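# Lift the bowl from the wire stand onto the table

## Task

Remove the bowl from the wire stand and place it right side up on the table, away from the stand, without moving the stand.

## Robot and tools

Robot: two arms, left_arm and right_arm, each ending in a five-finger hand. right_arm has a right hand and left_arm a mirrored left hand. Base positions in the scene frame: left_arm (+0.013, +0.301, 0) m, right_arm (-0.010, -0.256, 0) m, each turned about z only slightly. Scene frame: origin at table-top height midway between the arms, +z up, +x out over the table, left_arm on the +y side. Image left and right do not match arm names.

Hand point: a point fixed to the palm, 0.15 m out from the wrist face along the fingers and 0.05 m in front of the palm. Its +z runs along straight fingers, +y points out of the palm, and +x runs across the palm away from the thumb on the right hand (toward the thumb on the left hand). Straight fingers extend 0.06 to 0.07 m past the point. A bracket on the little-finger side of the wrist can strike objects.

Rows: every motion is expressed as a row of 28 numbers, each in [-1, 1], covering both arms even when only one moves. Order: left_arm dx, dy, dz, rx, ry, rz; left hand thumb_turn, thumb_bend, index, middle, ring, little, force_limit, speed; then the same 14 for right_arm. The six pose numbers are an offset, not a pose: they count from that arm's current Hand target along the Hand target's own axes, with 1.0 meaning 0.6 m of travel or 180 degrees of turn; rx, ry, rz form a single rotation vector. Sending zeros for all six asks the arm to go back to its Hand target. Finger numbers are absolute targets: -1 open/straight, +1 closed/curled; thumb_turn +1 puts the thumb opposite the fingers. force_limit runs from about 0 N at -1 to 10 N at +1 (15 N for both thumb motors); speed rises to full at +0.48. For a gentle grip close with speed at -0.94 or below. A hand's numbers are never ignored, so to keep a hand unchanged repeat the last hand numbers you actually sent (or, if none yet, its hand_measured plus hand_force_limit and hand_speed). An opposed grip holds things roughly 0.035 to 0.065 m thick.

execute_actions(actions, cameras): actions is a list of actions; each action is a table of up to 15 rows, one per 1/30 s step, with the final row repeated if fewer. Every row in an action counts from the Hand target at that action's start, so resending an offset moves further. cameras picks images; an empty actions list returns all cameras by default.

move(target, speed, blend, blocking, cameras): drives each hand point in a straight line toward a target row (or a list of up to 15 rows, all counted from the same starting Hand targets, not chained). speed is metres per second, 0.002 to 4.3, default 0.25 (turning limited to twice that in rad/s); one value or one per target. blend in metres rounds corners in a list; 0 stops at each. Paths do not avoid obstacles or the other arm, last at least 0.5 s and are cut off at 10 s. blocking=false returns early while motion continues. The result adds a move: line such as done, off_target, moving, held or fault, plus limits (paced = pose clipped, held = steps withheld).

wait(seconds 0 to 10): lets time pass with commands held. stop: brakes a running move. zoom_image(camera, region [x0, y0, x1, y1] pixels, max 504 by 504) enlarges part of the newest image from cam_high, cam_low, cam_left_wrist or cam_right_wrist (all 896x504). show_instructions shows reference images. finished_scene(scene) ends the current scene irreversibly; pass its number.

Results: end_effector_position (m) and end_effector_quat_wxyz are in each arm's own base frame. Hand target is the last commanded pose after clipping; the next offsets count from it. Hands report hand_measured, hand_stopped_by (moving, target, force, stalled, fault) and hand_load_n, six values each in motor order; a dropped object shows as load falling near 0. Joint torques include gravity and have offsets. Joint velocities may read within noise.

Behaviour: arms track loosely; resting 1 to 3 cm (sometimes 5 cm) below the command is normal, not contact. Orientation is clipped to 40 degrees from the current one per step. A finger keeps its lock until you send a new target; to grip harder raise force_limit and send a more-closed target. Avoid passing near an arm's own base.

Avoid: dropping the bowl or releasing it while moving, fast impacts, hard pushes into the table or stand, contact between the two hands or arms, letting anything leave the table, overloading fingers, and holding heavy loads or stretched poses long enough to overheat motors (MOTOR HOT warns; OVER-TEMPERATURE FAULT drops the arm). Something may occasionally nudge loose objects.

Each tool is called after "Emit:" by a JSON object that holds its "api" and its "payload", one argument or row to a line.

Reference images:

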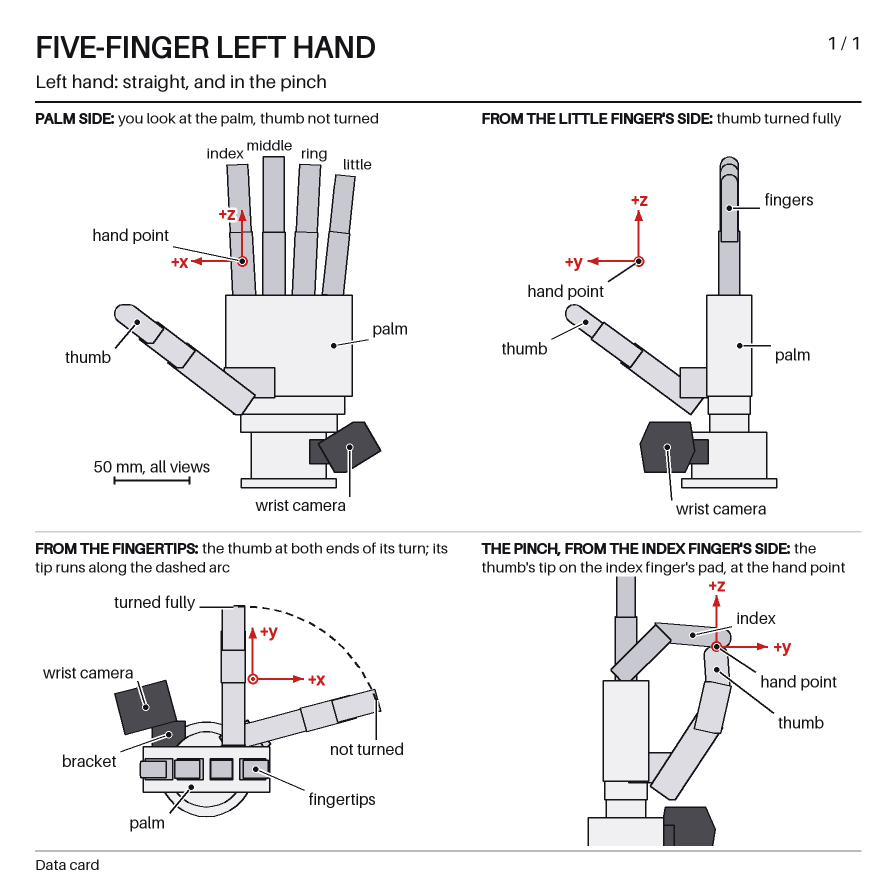

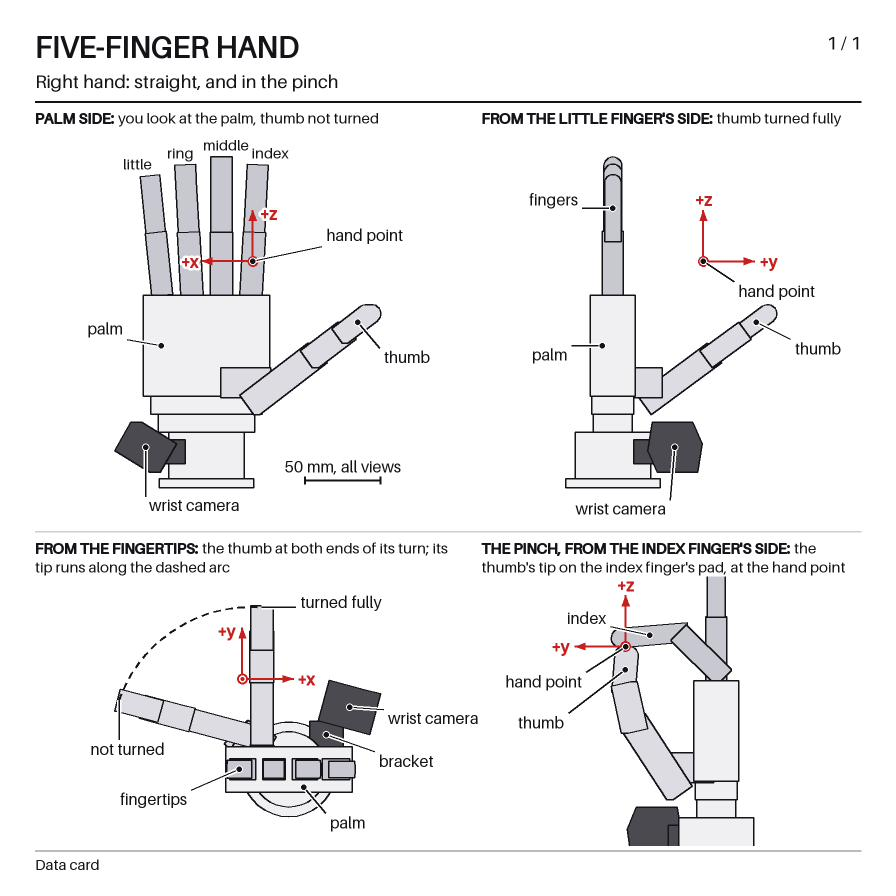

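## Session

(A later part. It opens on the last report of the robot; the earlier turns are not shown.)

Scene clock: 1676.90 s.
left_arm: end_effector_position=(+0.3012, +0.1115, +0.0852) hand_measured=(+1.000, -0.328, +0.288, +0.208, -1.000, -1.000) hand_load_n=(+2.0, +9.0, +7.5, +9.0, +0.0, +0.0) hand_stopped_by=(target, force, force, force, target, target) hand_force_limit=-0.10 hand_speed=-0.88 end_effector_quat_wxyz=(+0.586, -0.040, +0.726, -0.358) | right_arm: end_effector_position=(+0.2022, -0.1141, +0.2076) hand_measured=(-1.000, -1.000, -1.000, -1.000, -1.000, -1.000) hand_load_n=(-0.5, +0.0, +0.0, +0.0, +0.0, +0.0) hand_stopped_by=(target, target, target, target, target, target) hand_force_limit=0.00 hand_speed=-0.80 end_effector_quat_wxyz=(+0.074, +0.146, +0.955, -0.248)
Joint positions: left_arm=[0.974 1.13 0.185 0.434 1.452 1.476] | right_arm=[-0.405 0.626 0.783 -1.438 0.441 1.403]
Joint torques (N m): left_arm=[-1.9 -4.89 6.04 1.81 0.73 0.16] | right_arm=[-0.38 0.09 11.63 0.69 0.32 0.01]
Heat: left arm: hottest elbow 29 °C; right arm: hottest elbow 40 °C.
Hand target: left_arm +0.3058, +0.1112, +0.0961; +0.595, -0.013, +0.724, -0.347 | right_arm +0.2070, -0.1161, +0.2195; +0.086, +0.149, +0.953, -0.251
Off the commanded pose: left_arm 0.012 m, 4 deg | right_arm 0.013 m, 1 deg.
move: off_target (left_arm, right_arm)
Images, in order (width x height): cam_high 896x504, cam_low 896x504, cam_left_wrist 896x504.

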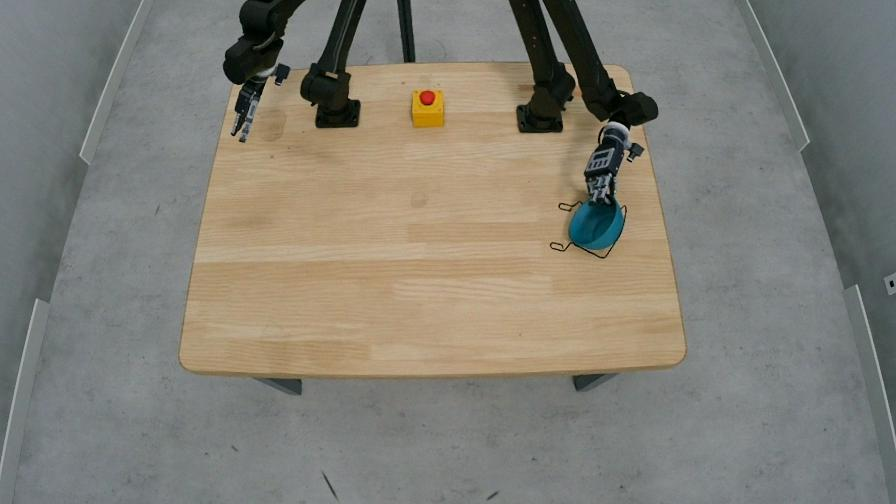

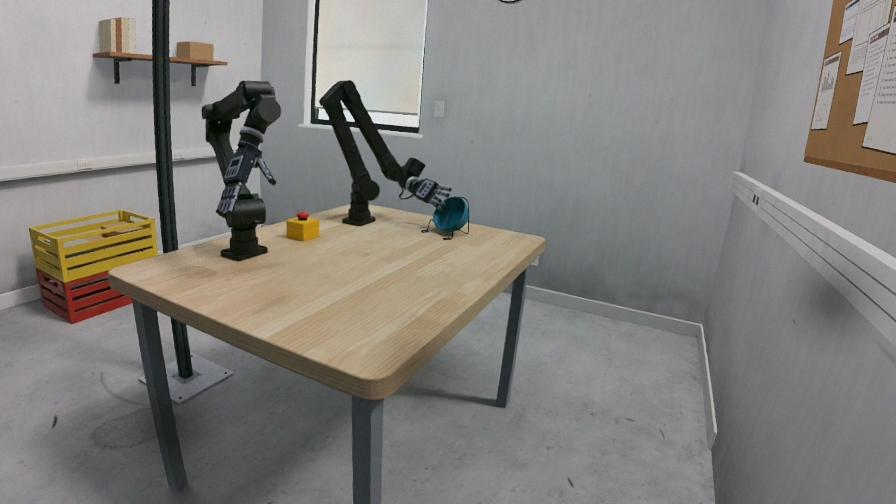

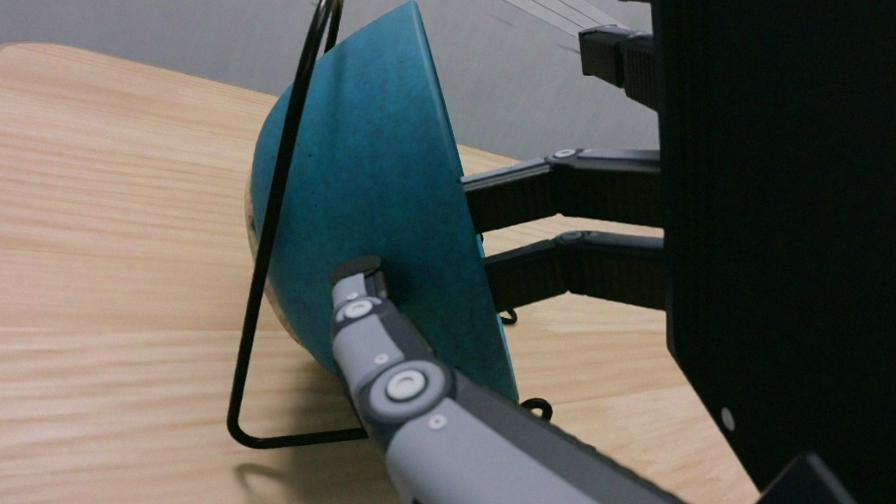

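Emit:
{"api": "move", "payload": {
  "target": [
    [0.0,0.023,0,0,0,-0.02, 1,0.3,0.6,0.6,-1,-1,-0.1,-0.88, 0,0,0,0,0,0, -1,-1,-1,-1,-1,-1,0,-0.8],
    [0.0,0.023,0,0,0,-0.02, 1,-0.5,-0.1,-0.1,-1,-1,-0.5,-0.88, 0,0,0,0,0,0, -1,-1,-1,-1,-1,-1,0,-0.8]
  ],
  "speed": 0.05,
  "cameras": ["cam_high","cam_low","cam_left_wrist"]
}}

Emit:
{"api": "zoom_image", "payload": {
  "camera": "cam_high",
  "region": [530, 150, 670, 290]
}}

Scene clock: 1837.13 s.
left_arm: end_effector_position=(+0.3016, +0.1103, +0.0784) hand_measured=(+1.000, -0.500, -0.100, -0.100, -1.000, -1.000) hand_load_n=(+0.0, +0.0, +0.0, +0.0, +0.0, +0.0) hand_stopped_by=(target, target, target, target, target, target) hand_force_limit=-0.50 hand_speed=-0.88 end_effector_quat_wxyz=(+0.577, -0.049, +0.725, -0.374) | right_arm: end_effector_position=(+0.2022, -0.1141, +0.2076) hand_measured=(-1.000, -1.000, -1.000, -1.000, -1.000, -1.000) hand_load_n=(+0.0, +0.0, +0.0, +0.0, +0.0, +0.0) hand_stopped_by=(target, target, target, target, target, target) hand_force_limit=0.00 hand_speed=-0.80 end_effector_quat_wxyz=(+0.074, +0.146, +0.955, -0.248)
Joint positions: left_arm=[0.974 1.176 0.193 0.434 1.466 1.475] | right_arm=[-0.405 0.626 0.783 -1.438 0.441 1.403]
Joint torques (N m): left_arm=[-1.08 -2.96 8.31 1.48 0.56 0.01] | right_arm=[0.03 -0.73 11.75 0.68 0.35 -0.01]
Heat: left arm: hottest elbow 29 °C; right arm: hottest elbow 40 °C.
Hand target: left_arm +0.3112, +0.1217, +0.0888; +0.584, -0.036, +0.724, -0.366 | right_arm +0.2070, -0.1161, +0.2195; +0.086, +0.149, +0.953, -0.251
Off the commanded pose: left_arm 0.018 m, 2 deg | right_arm 0.013 m, 1 deg.
move: off_target (left_arm, right_arm); target 2's new numbers were sent with left_arm's hand 0.018 m and 2 deg from that target
Images, in order (width x height): cam_high 896x504, cam_low 896x504, cam_left_wrist 896x504.

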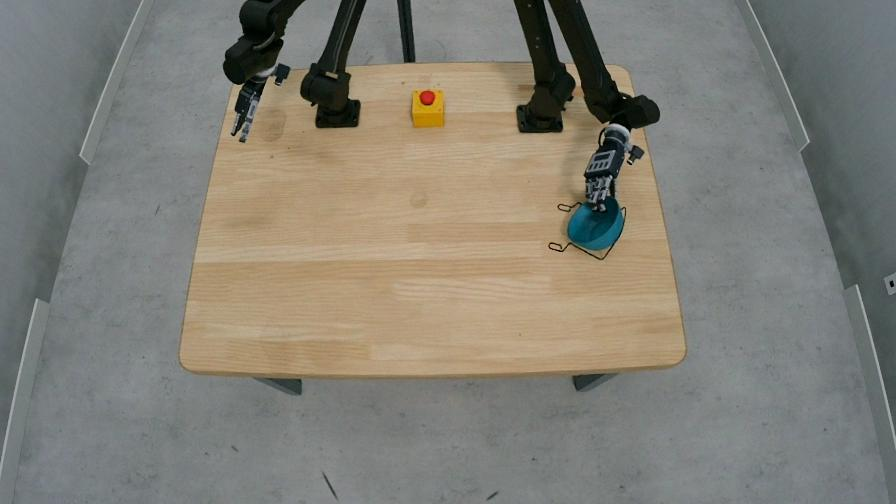

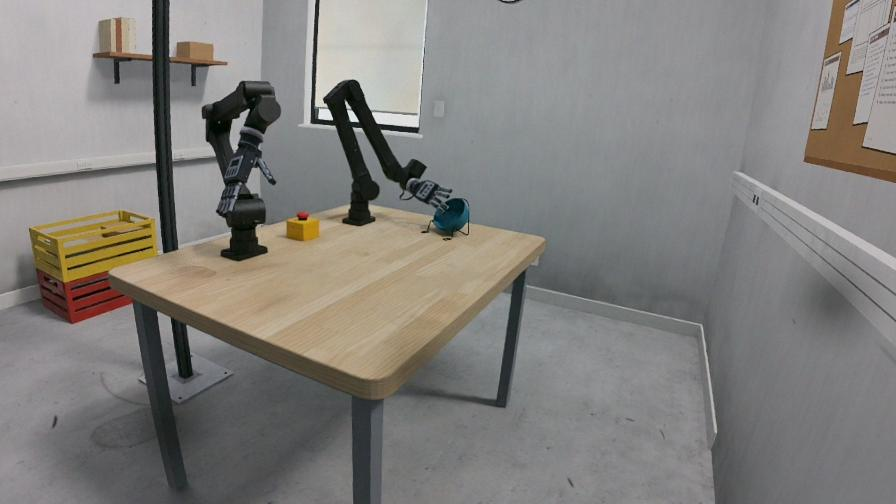

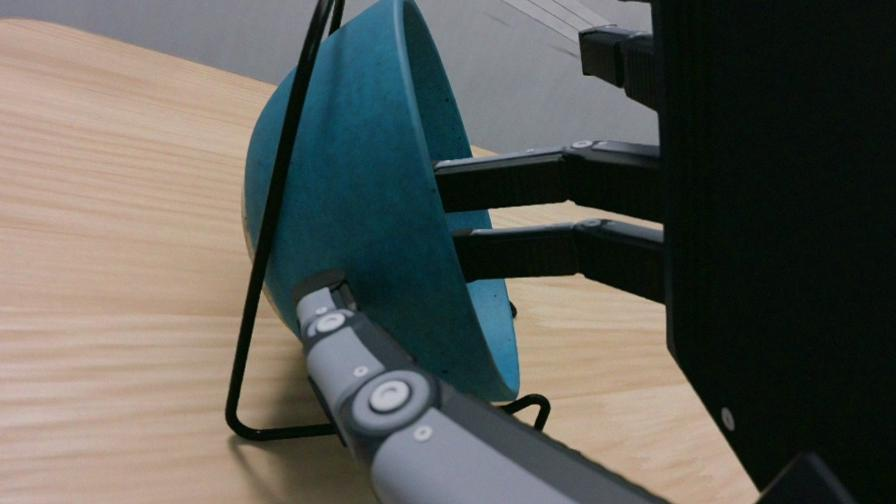

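Scaled by 3.600 from the camera's 896x504 image, which has a finer 1280x720 frame.

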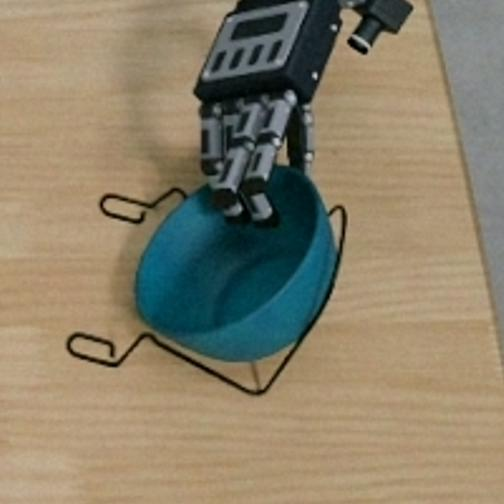

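Emit:
{"api": "move", "payload": {
  "target": [-0.0168,0.0147,-0.015,0,0,-0.062, 1,-0.5,-0.1,-0.1,-1,-1,-0.5,-0.88, 0,0,0,0,0,0, -1,-1,-1,-1,-1,-1,0,-0.8],
  "speed": 0.06,
  "cameras": ["cam_left_wrist","cam_high"]
}}

Scene clock: 1878.87 s.
left_arm: end_effector_position=(+0.3028, +0.1199, +0.0814) hand_measured=(+1.000, -0.500, -0.100, -0.100, -1.000, -1.000) hand_load_n=(+0.5, +0.0, +0.0, +0.0, +0.0, +0.0) hand_stopped_by=(target, target, target, target, target, target) hand_force_limit=-0.50 hand_speed=-0.88 end_effector_quat_wxyz=(+0.538, -0.116, +0.714, -0.432) | right_arm: end_effector_position=(+0.2022, -0.1141, +0.2076) hand_measured=(-1.000, -1.000, -1.000, -1.000, -1.000, -1.000) hand_load_n=(+0.0, +0.0, +0.0, +0.0, +0.0, +0.0) hand_stopped_by=(target, target, target, target, target, target) hand_force_limit=0.00 hand_speed=-0.80 end_effector_quat_wxyz=(+0.074, +0.146, +0.955, -0.248)
Joint positions: left_arm=[1 1.204 0.283 0.207 1.499 1.445] | right_arm=[-0.405 0.626 0.783 -1.438 0.441 1.403]
Joint torques (N m): left_arm=[0.26 -4.01 8.99 0.61 0.66 0.07] | right_arm=[-0.44 0.21 11.89 0.76 0.39 0.01]
Heat: left arm: hottest elbow 30 °C; right arm: hottest elbow 40 °C.
Hand target: left_arm +0.3099, +0.1373, +0.0926; +0.546, -0.106, +0.717, -0.421 | right_arm +0.2070, -0.1161, +0.2195; +0.086, +0.149, +0.953, -0.251
Off the commanded pose: left_arm 0.022 m, 2 deg | right_arm 0.013 m, 1 deg.
move: off_target (left_arm, right_arm)
Images, in order (width x height): cam_high 896x504, cam_left_wrist 896x504.

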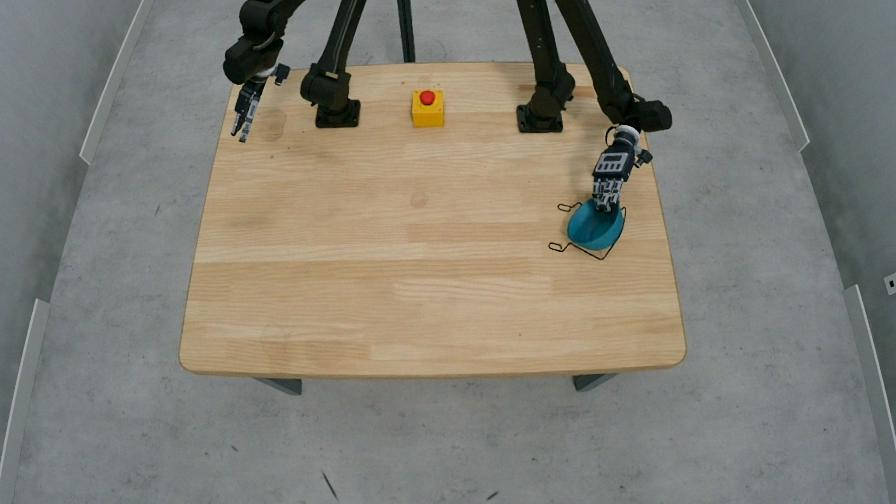

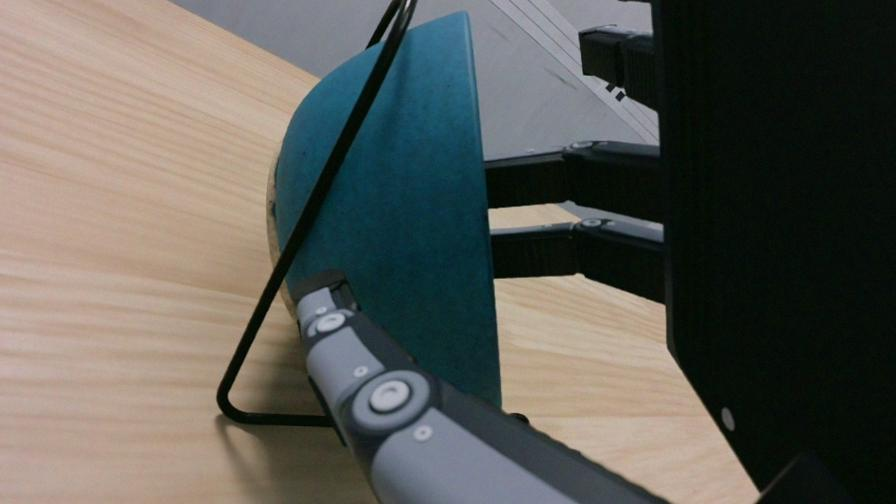

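Emit:
{"api": "move", "payload": {
  "target": [-0.013,0.0125,0.0067,0,0,0, 1,-0.5,-0.1,-0.1,-1,-1,-0.5,-0.88, 0,0,0,0,0,0, -1,-1,-1,-1,-1,-1,0,-0.8],
  "speed": 0.06,
  "cameras": ["cam_left_wrist"]
}}

Scene clock: 1894.47 s.
left_arm: end_effector_position=(+0.3090, +0.1301, +0.0822) hand_measured=(+1.000, -0.500, -0.100, -0.100, -1.000, -1.000) hand_load_n=(+0.0, +0.0, +0.0, +0.0, +0.0, +0.0) hand_stopped_by=(target, target, target, target, target, target) hand_force_limit=-0.50 hand_speed=-0.88 end_effector_quat_wxyz=(+0.538, -0.118, +0.715, -0.431) | right_arm: end_effector_position=(+0.2022, -0.1141, +0.2076) hand_measured=(-1.000, -1.000, -1.000, -1.000, -1.000, -1.000) hand_load_n=(+0.0, +0.0, +0.0, +0.0, +0.0, +0.0) hand_stopped_by=(target, target, target, target, target, target) hand_force_limit=0.00 hand_speed=-0.80 end_effector_quat_wxyz=(+0.074, +0.146, +0.955, -0.248)
Joint positions: left_arm=[1 1.236 0.313 0.207 1.494 1.446] | right_arm=[-0.405 0.626 0.783 -1.438 0.441 1.403]
Joint torques (N m): left_arm=[-0.79 -4.13 8.96 1.11 0.54 0.05] | right_arm=[-0.03 -0.38 11.84 0.73 0.34 0.01]
Heat: left arm: hottest elbow 31 °C; right arm: hottest elbow 40 °C.
Hand target: left_arm +0.3186, +0.1447, +0.0923; +0.546, -0.106, +0.717, -0.421 | right_arm +0.2070, -0.1161, +0.2195; +0.086, +0.149, +0.953, -0.251
Off the commanded pose: left_arm 0.020 m, 2 deg | right_arm 0.013 m, 1 deg.
move: off_target (left_arm, right_arm)
Images, in order (width x height): cam_left_wrist 896x504.

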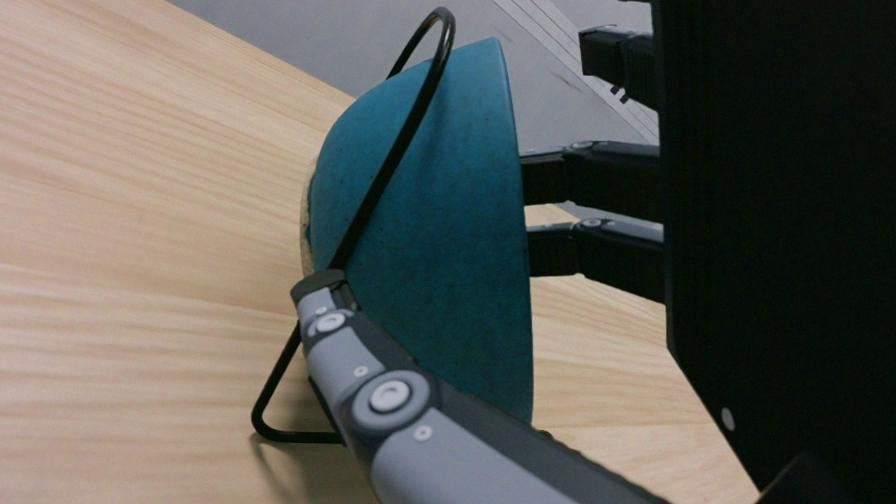

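Emit:
{"api": "move", "payload": {
  "target": [0,-0.0092,0,0,0,0, 1,-0.5,-0.1,-0.1,-1,-1,-0.5,-0.88, 0,0,0,0,0,0, -1,-1,-1,-1,-1,-1,0,-0.8],
  "speed": 0.06,
  "cameras": ["cam_left_wrist"]
}}

Scene clock: 1920.03 s.
left_arm: end_effector_position=(+0.3090, +0.1303, +0.0832) hand_measured=(+1.000, -0.500, -0.100, -0.100, -1.000, -1.000) hand_load_n=(+0.0, +0.0, -0.5, +0.0, +0.0, +0.0) hand_stopped_by=(target, target, target, target, target, target) hand_force_limit=-0.50 hand_speed=-0.88 end_effector_quat_wxyz=(+0.538, -0.118, +0.715, -0.430) | right_arm: end_effector_position=(+0.2022, -0.1141, +0.2076) hand_measured=(-1.000, -1.000, -1.000, -1.000, -1.000, -1.000) hand_load_n=(+0.0, +0.0, +0.0, +0.0, +0.0, +0.0) hand_stopped_by=(target, target, target, target, target, target) hand_force_limit=0.00 hand_speed=-0.80 end_effector_quat_wxyz=(+0.074, +0.146, +0.955, -0.248)
Joint positions: left_arm=[1 1.231 0.313 0.207 1.492 1.441] | right_arm=[-0.405 0.626 0.783 -1.438 0.441 1.403]
Joint torques (N m): left_arm=[-0.97 -5.6 8.4 0.95 0.54 -0.03] | right_arm=[0.38 0.32 11.69 0.81 0.38 0.01]
Heat: left arm: hottest elbow 31 °C; right arm: hottest elbow 40 °C.
Hand target: left_arm +0.3169, +0.1413, +0.0963; +0.546, -0.106, +0.717, -0.421 | right_arm +0.2070, -0.1161, +0.2195; +0.086, +0.149, +0.953, -0.251
Off the commanded pose: left_arm 0.019 m, 2 deg | right_arm 0.013 m, 1 deg.
move: off_target (left_arm, right_arm)
Images, in order (width x height): cam_left_wrist 896x504.

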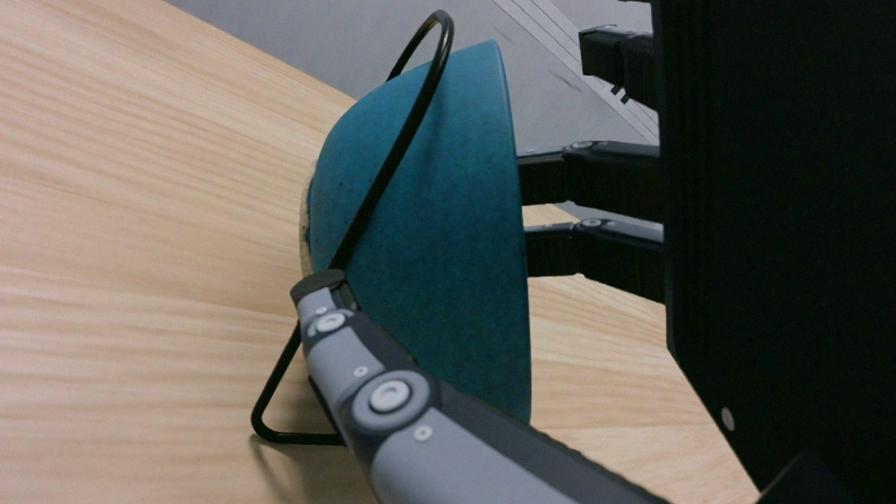

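Emit:
{"api": "move", "payload": {
  "target": [0,-0.013,0,0,0,0, 1,-0.5,-0.1,-0.1,-1,-1,-0.5,-0.88, 0,0,0,0,0,0, -1,-1,-1,-1,-1,-1,0,-0.8],
  "speed": 0.06,
  "cameras": ["cam_left_wrist"]
}}

Scene clock: 1930.33 s.
left_arm: end_effector_position=(+0.3091, +0.1307, +0.0922) hand_measured=(+1.000, -0.500, -0.100, -0.100, -1.000, -1.000) hand_load_n=(+0.0, +0.0, +0.0, +0.0, +0.0, +0.0) hand_stopped_by=(target, target, target, target, target, target) hand_force_limit=-0.50 hand_speed=-0.88 end_effector_quat_wxyz=(+0.542, -0.114, +0.716, -0.426) | right_arm: end_effector_position=(+0.2022, -0.1141, +0.2076) hand_measured=(-1.000, -1.000, -1.000, -1.000, -1.000, -1.000) hand_load_n=(+0.0, +0.0, +0.0, +0.0, +0.0, +0.0) hand_stopped_by=(target, target, target, target, target, target) hand_force_limit=0.00 hand_speed=-0.80 end_effector_quat_wxyz=(+0.074, +0.146, +0.955, -0.248)
Joint positions: left_arm=[1 1.193 0.313 0.207 1.49 1.418] | right_arm=[-0.405 0.626 0.783 -1.438 0.441 1.403]
Joint torques (N m): left_arm=[-1.2 -5.36 7.79 0.79 0.52 -0.02] | right_arm=[-0.73 -0.09 11.71 0.64 0.38 -0.02]
Heat: left arm: hottest elbow 31 °C; right arm: hottest elbow 40 °C.
Hand target: left_arm +0.3145, +0.1364, +0.1019; +0.546, -0.106, +0.717, -0.421 | right_arm +0.2070, -0.1161, +0.2195; +0.086, +0.149, +0.953, -0.251
Off the commanded pose: left_arm 0.012 m, 1 deg | right_arm 0.013 m, 1 deg.
move: off_target (left_arm, right_arm)
Images, in order (width x height): cam_left_wrist 896x504.

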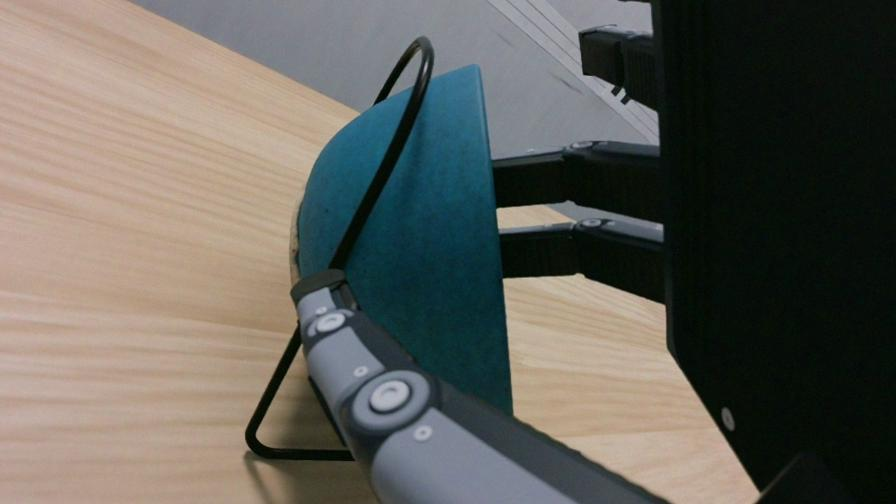

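Emit:
{"api": "move", "payload": {
  "target": [0.033,0.0,-0.0067,0,0,0, 1,-0.5,-0.1,-0.1,-1,-1,-0.5,-0.88, 0,0,0,0,0,0, -1,-1,-1,-1,-1,-1,0,-0.8],
  "speed": 0.06,
  "cameras": ["cam_left_wrist"]
}}

Scene clock: 1982.93 s.
left_arm: end_effector_position=(+0.3050, +0.1236, +0.0858) hand_measured=(+1.000, -0.500, -0.100, -0.100, -1.000, -1.000) hand_load_n=(+0.0, +0.0, +0.0, +0.0, +0.0, +0.0) hand_stopped_by=(target, target, target, target, target, target) hand_force_limit=-0.50 hand_speed=-0.88 end_effector_quat_wxyz=(+0.543, -0.108, +0.716, -0.425) | right_arm: end_effector_position=(+0.2022, -0.1141, +0.2076) hand_measured=(-1.000, -1.000, -1.000, -1.000, -1.000, -1.000) hand_load_n=(+0.0, -0.5, +0.0, +0.0, +0.0, +0.0) hand_stopped_by=(target, target, target, target, target, target) hand_force_limit=0.00 hand_speed=-0.80 end_effector_quat_wxyz=(+0.074, +0.146, +0.955, -0.248)
Joint positions: left_arm=[1 1.193 0.295 0.18 1.497 1.474] | right_arm=[-0.405 0.626 0.783 -1.438 0.441 1.403]
Joint torques (N m): left_arm=[-0.03 -5.13 5.72 0.66 0.68 0.07] | right_arm=[-0.85 -0.15 12 0.72 0.37 -0.03]
Heat: left arm: hottest elbow 31 °C; right arm: hottest elbow 40 °C.
Hand target: left_arm +0.3034, +0.1263, +0.0884; +0.546, -0.106, +0.717, -0.421 | right_arm +0.2070, -0.1161, +0.2195; +0.086, +0.149, +0.953, -0.251
Off the commanded pose: left_arm 0.004 m, 1 deg | right_arm 0.013 m, 1 deg.
move: off_target (right_arm)
Images, in order (width x height): cam_left_wrist 896x504.

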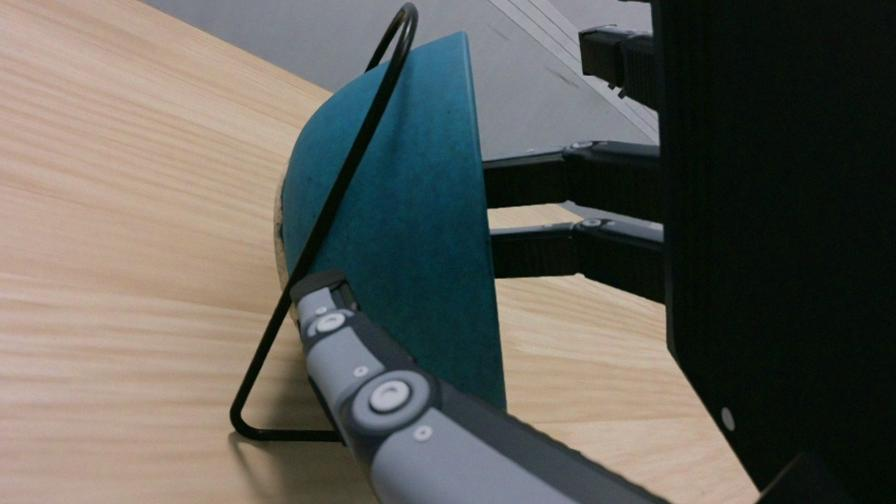

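Emit:
{"api": "move", "payload": {
  "target": [0,0,0,0,0,0, 1,0.5,0.9,0.9,0.6,-1,0.3,-0.88, 0,0,0,0,0,0, -1,-1,-1,-1,-1,-1,0,-0.8],
  "speed": 0.06,
  "cameras": ["cam_left_wrist","cam_high"]
}}

Emit:
{"api": "zoom_image", "payload": {
  "camera": "cam_high",
  "region": [530, 150, 670, 290]
}}

Scene clock: 2003.63 s.
left_arm: end_effector_position=(+0.3028, +0.1219, +0.0815) hand_measured=(+1.000, -0.308, +0.286, +0.164, +0.068, -1.000) hand_load_n=(+6.0, +18.0, +15.0, +0.0, +6.5, -0.5) hand_stopped_by=(target, force, force, force, force, target) hand_force_limit=0.30 hand_speed=-0.88 end_effector_quat_wxyz=(+0.540, -0.116, +0.717, -0.425) | right_arm: end_effector_position=(+0.2022, -0.1141, +0.2076) hand_measured=(-1.000, -1.000, -1.000, -1.000, -1.000, -1.000) hand_load_n=(-0.5, +0.0, +0.5, +0.0, +0.0, +0.0) hand_stopped_by=(target, target, target, target, target, target) hand_force_limit=0.00 hand_speed=-0.80 end_effector_quat_wxyz=(+0.074, +0.146, +0.955, -0.248)
Joint positions: left_arm=[1.001 1.193 0.287 0.177 1.486 1.471] | right_arm=[-0.405 0.626 0.783 -1.438 0.441 1.403]
Joint torques (N m): left_arm=[-0.09 -4.95 6.32 1.05 1.05 0.08] | right_arm=[-0.03 -0.38 11.63 0.77 0.36 -0.01]
Heat: left arm: hottest elbow 30 °C; right arm: hottest elbow 40 °C.
Hand target: left_arm +0.3037, +0.1263, +0.0884; +0.547, -0.107, +0.716, -0.420 | right_arm +0.2070, -0.1161, +0.2195; +0.086, +0.149, +0.953, -0.251
Off the commanded pose: left_arm 0.008 m, 1 deg | right_arm 0.013 m, 1 deg.
move: off_target (right_arm)
Images, in order (width x height): cam_high 896x504, cam_left_wrist 896x504.

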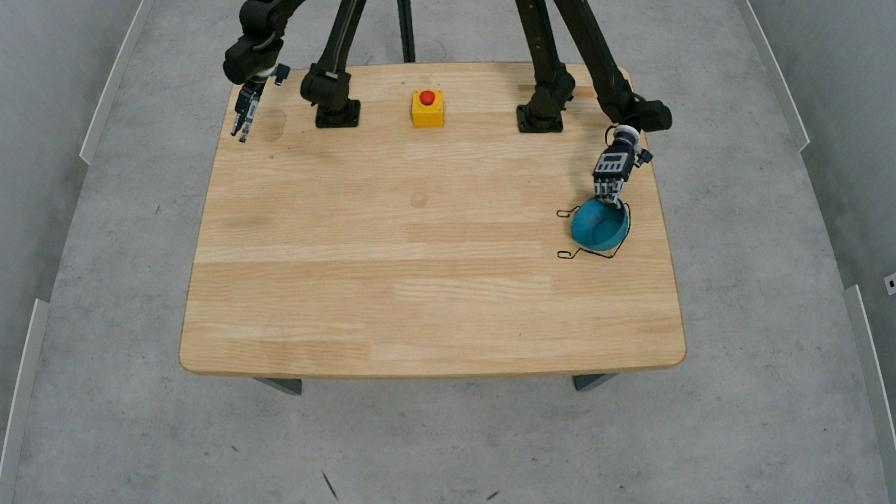

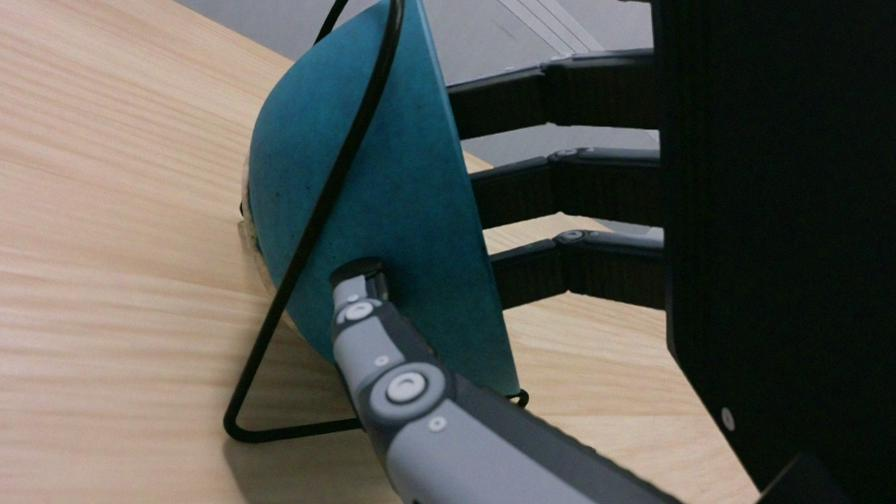

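Scaled by 3.600 from the camera's 896x504 image, which has a finer 1280x720 frame.

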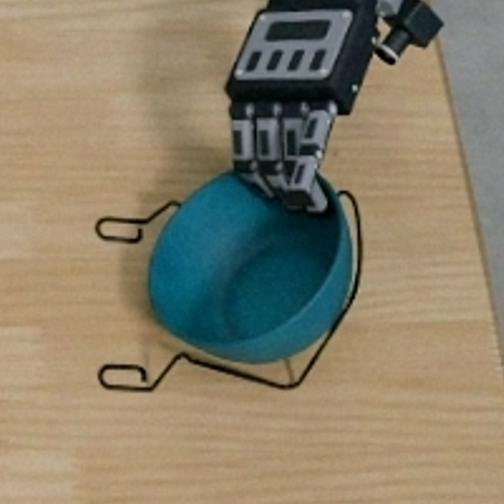

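Emit:
{"api": "move", "payload": {
  "target": [0,0,0,0,0,0, 1,-0.45,0.1,0.05,-1,-1,-0.1,-0.7, 0,0,0,0,0,0, -1,-1,-1,-1,-1,-1,0,-0.8],
  "speed": 0.06,
  "cameras": ["cam_left_wrist","cam_high"]
}}

Emit:
{"api": "zoom_image", "payload": {
  "camera": "cam_high",
  "region": [530, 150, 670, 290]
}}

Scene clock: 2018.83 s.
left_arm: end_effector_position=(+0.3026, +0.1202, +0.0828) hand_measured=(+1.000, -0.450, +0.100, +0.050, -1.000, -1.000) hand_load_n=(+0.0, +0.0, +0.0, +0.0, +0.0, +0.0) hand_stopped_by=(target, target, target, target, target, target) hand_force_limit=-0.10 hand_speed=-0.70 end_effector_quat_wxyz=(+0.540, -0.113, +0.716, -0.429) | right_arm: end_effector_position=(+0.2022, -0.1141, +0.2076) hand_measured=(-1.000, -1.000, -1.000, -1.000, -1.000, -1.000) hand_load_n=(+0.0, +0.0, +0.0, +0.0, +0.0, +0.0) hand_stopped_by=(target, target, target, target, target, target) hand_force_limit=0.00 hand_speed=-0.80 end_effector_quat_wxyz=(+0.074, +0.146, +0.955, -0.248)
Joint positions: left_arm=[1.001 1.193 0.287 0.177 1.496 1.47] | right_arm=[-0.405 0.626 0.783 -1.438 0.441 1.403]
Joint torques (N m): left_arm=[-0.03 -5.01 6.31 1.07 0.67 0.07] | right_arm=[0.09 -0.56 11.63 0.73 0.35 -0.03]
Heat: left arm: hottest elbow 30 °C; right arm: hottest elbow 40 °C.
Hand target: left_arm +0.3037, +0.1263, +0.0883; +0.547, -0.107, +0.716, -0.420 | right_arm +0.2070, -0.1161, +0.2195; +0.086, +0.149, +0.953, -0.251
Off the commanded pose: left_arm 0.008 m, 1 deg | right_arm 0.013 m, 1 deg.
move: off_target (right_arm)
Images, in order (width x height): cam_high 896x504, cam_left_wrist 896x504.

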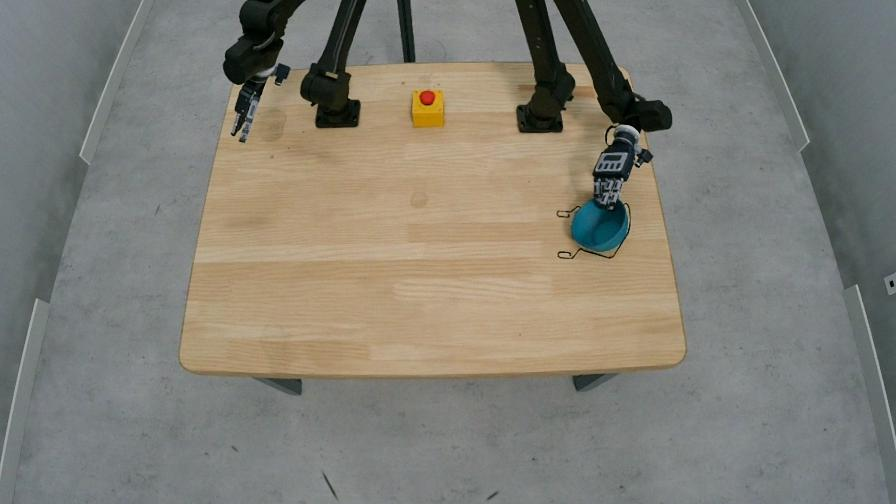

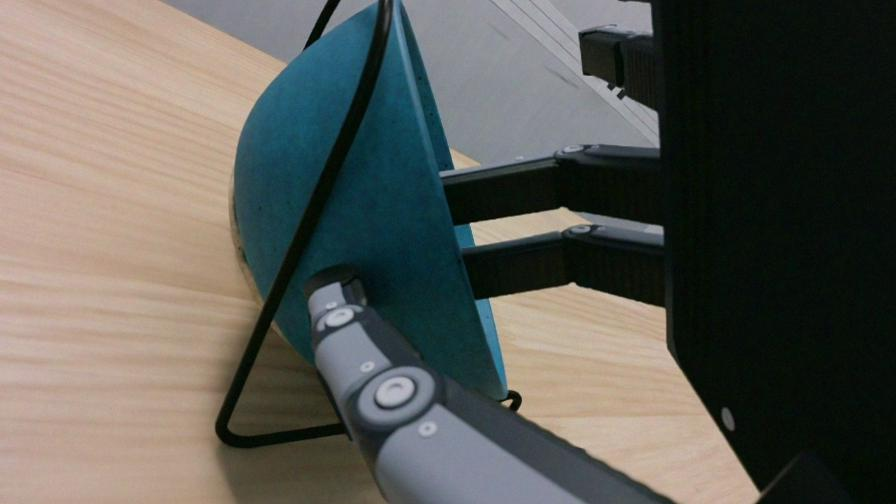

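Scaled by 3.600 from the camera's 896x504 image, which has a finer 1280x720 frame.

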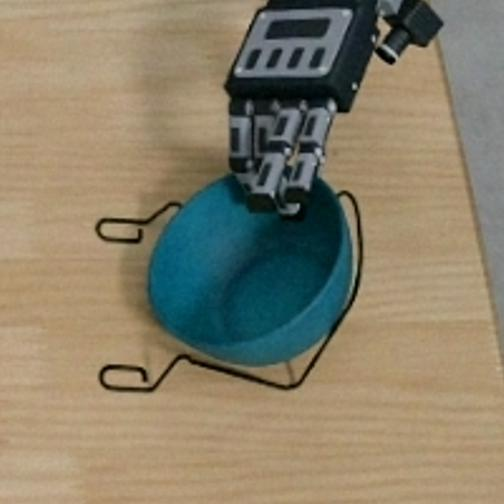

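Emit:
{"api": "move", "payload": {
  "target": [0,0,0,0,0,0, 1,0.3,0.6,0.6,-1,-1,-0.15,-0.88, 0,0,0,0,0,0, -1,-1,-1,-1,-1,-1,0,-0.8],
  "speed": 0.06,
  "cameras": ["cam_left_wrist","cam_high"]
}}

Emit:
{"api": "zoom_image", "payload": {
  "camera": "cam_high",
  "region": [530, 150, 670, 290]
}}

Scene clock: 2050.93 s.
left_arm: end_effector_position=(+0.3027, +0.1204, +0.0827) hand_measured=(+1.000, -0.358, +0.276, +0.216, -1.000, -1.000) hand_load_n=(+0.5, +6.0, +4.5, +3.5, +0.0, +0.0) hand_stopped_by=(target, force, force, force, target, target) hand_force_limit=-0.15 hand_speed=-0.88 end_effector_quat_wxyz=(+0.540, -0.113, +0.716, -0.428) | right_arm: end_effector_position=(+0.2022, -0.1141, +0.2076) hand_measured=(-1.000, -1.000, -1.000, -1.000, -1.000, -1.000) hand_load_n=(+0.0, +0.0, +0.0, +0.0, +0.0, +0.0) hand_stopped_by=(target, target, target, target, target, target) hand_force_limit=0.00 hand_speed=-0.80 end_effector_quat_wxyz=(+0.074, +0.146, +0.955, -0.248)
Joint positions: left_arm=[1.001 1.193 0.287 0.177 1.496 1.471] | right_arm=[-0.405 0.626 0.783 -1.438 0.441 1.403]
Joint torques (N m): left_arm=[-0.03 -5.01 6.32 1.05 0.71 0.07] | right_arm=[-0.21 -0.5 11.78 0.66 0.39 -0.01]
Heat: left arm: hottest elbow 29 °C; right arm: hottest elbow 40 °C.
Hand target: left_arm +0.3037, +0.1262, +0.0884; +0.547, -0.107, +0.716, -0.421 | right_arm +0.2070, -0.1161, +0.2195; +0.086, +0.149, +0.953, -0.251
Off the commanded pose: left_arm 0.008 m, 1 deg | right_arm 0.013 m, 1 deg.
move: off_target (right_arm)
Images, in order (width x height): cam_high 896x504, cam_left_wrist 896x504.

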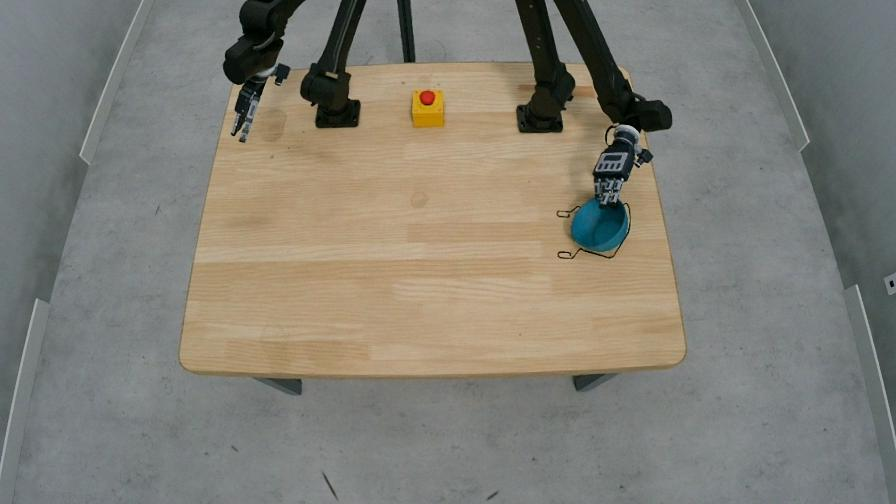

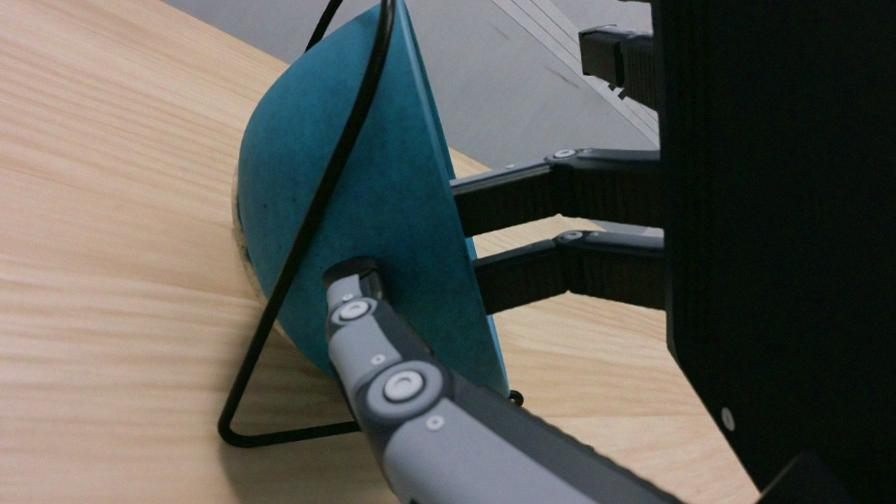

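Scaled by 3.600 from the camera's 896x504 image, which has a finer 1280x720 frame.

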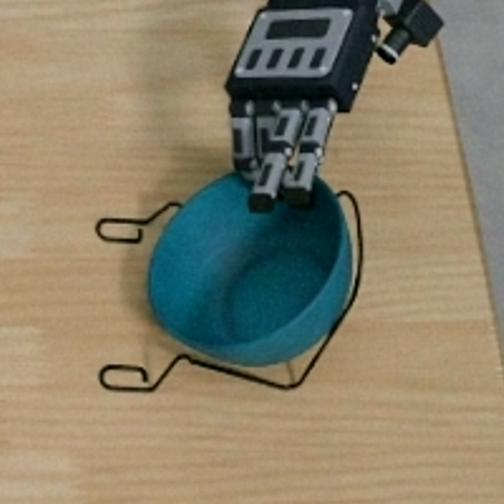

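Emit:
{"api": "move", "payload": {
  "target": [-0.015,-0.010,0,0,0,0.05, 1,0.3,0.6,0.6,-1,-1,-0.15,-0.88, 0,0,0,0,0,0, -1,-1,-1,-1,-1,-1,0,-0.8],
  "speed": 0.06,
  "cameras": ["cam_left_wrist","cam_high","cam_low"]
}}

Emit:
{"api": "zoom_image", "payload": {
  "camera": "cam_high",
  "region": [530, 150, 670, 290]
}}

Emit:
{"api": "zoom_image", "payload": {
  "camera": "cam_low",
  "region": [415, 190, 485, 245]
}}

Scene clock: 2077.97 s.
left_arm: end_effector_position=(+0.3018, +0.1202, +0.0875) hand_measured=(+1.000, -0.358, +0.276, +0.214, -1.000, -1.000) hand_load_n=(+2.0, +7.0, +5.0, +9.5, -0.5, +0.0) hand_stopped_by=(target, force, force, force, target, target) hand_force_limit=-0.15 hand_speed=-0.88 end_effector_quat_wxyz=(+0.561, -0.080, +0.721, -0.399) | right_arm: end_effector_position=(+0.2022, -0.1141, +0.2076) hand_measured=(-1.000, -1.000, -1.000, -1.000, -1.000, -1.000) hand_load_n=(+0.0, +0.0, +0.0, +0.0, +0.0, +0.0) hand_stopped_by=(target, target, target, target, target, target) hand_force_limit=0.00 hand_speed=-0.80 end_effector_quat_wxyz=(+0.074, +0.146, +0.955, -0.248)
Joint positions: left_arm=[1.001 1.149 0.267 0.177 1.489 1.545] | right_arm=[-0.405 0.626 0.783 -1.438 0.441 1.403]
Joint torques (N m): left_arm=[-0.38 -5.42 6.38 1.89 0.8 0.3] | right_arm=[-0.67 -0.56 11.66 0.72 0.34 -0.01]
Heat: left arm: hottest elbow 29 °C; right arm: hottest elbow 40 °C.
Hand target: left_arm +0.3053, +0.1281, +0.0989; +0.579, -0.051, +0.722, -0.376 | right_arm +0.2070, -0.1161, +0.2195; +0.086, +0.149, +0.953, -0.251
Off the commanded pose: left_arm 0.014 m, 5 deg | right_arm 0.013 m, 1 deg.
move: off_target (left_arm, right_arm)
Images, in order (width x height): cam_high 896x504, cam_low 896x504, cam_left_wrist 896x504.

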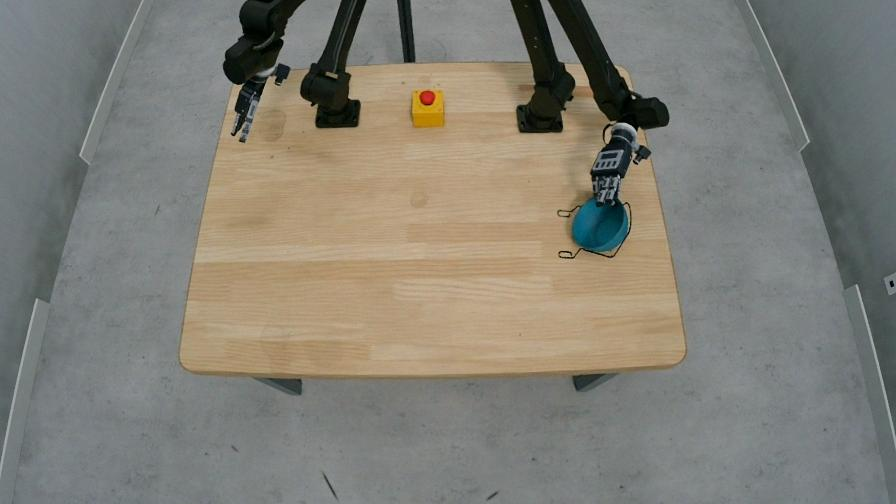

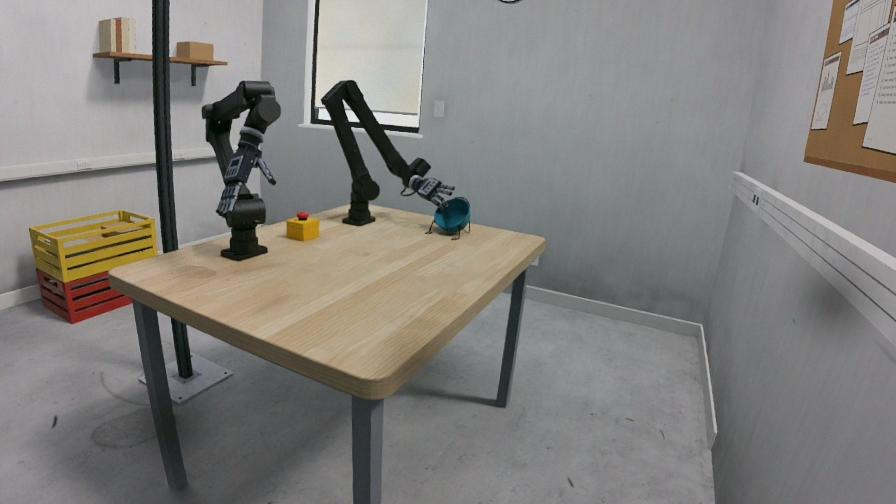

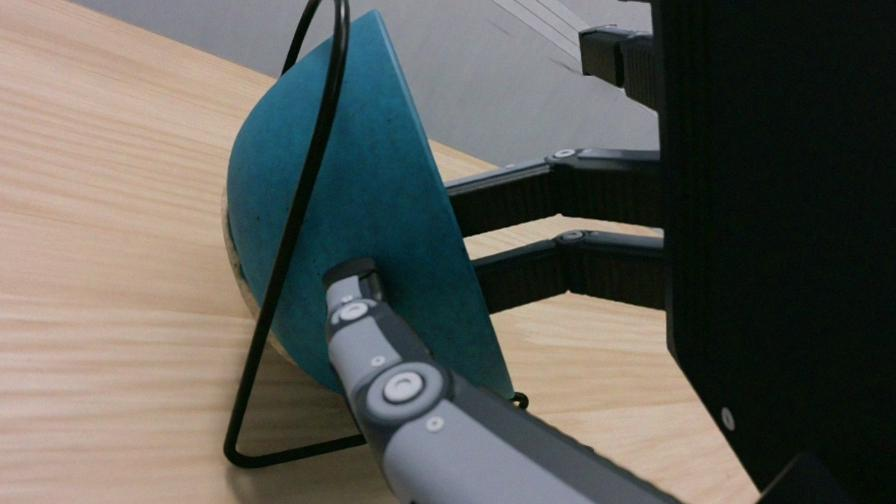

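Scaled by 3.600 from the camera's 896x504 image, which has a finer 1280x720 frame.

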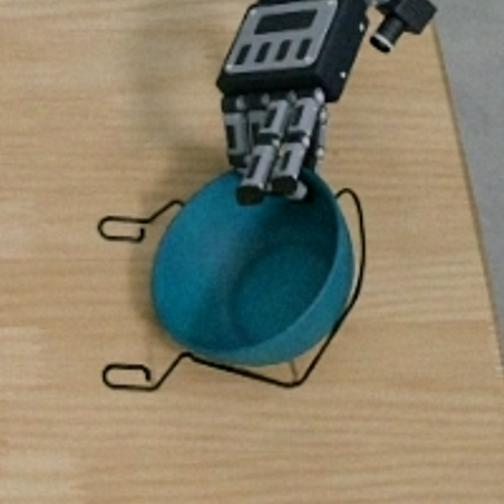

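Scaled by 7.200 from the camera's 896x504 image, which has a finer 1280x720 frame.

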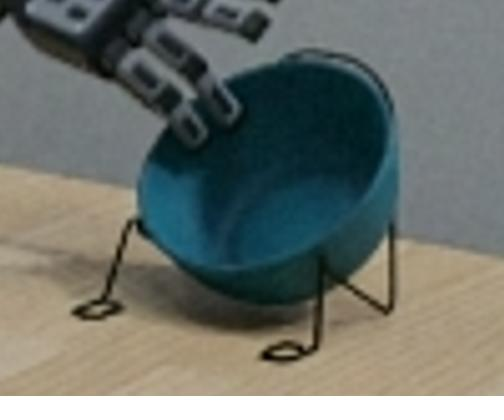

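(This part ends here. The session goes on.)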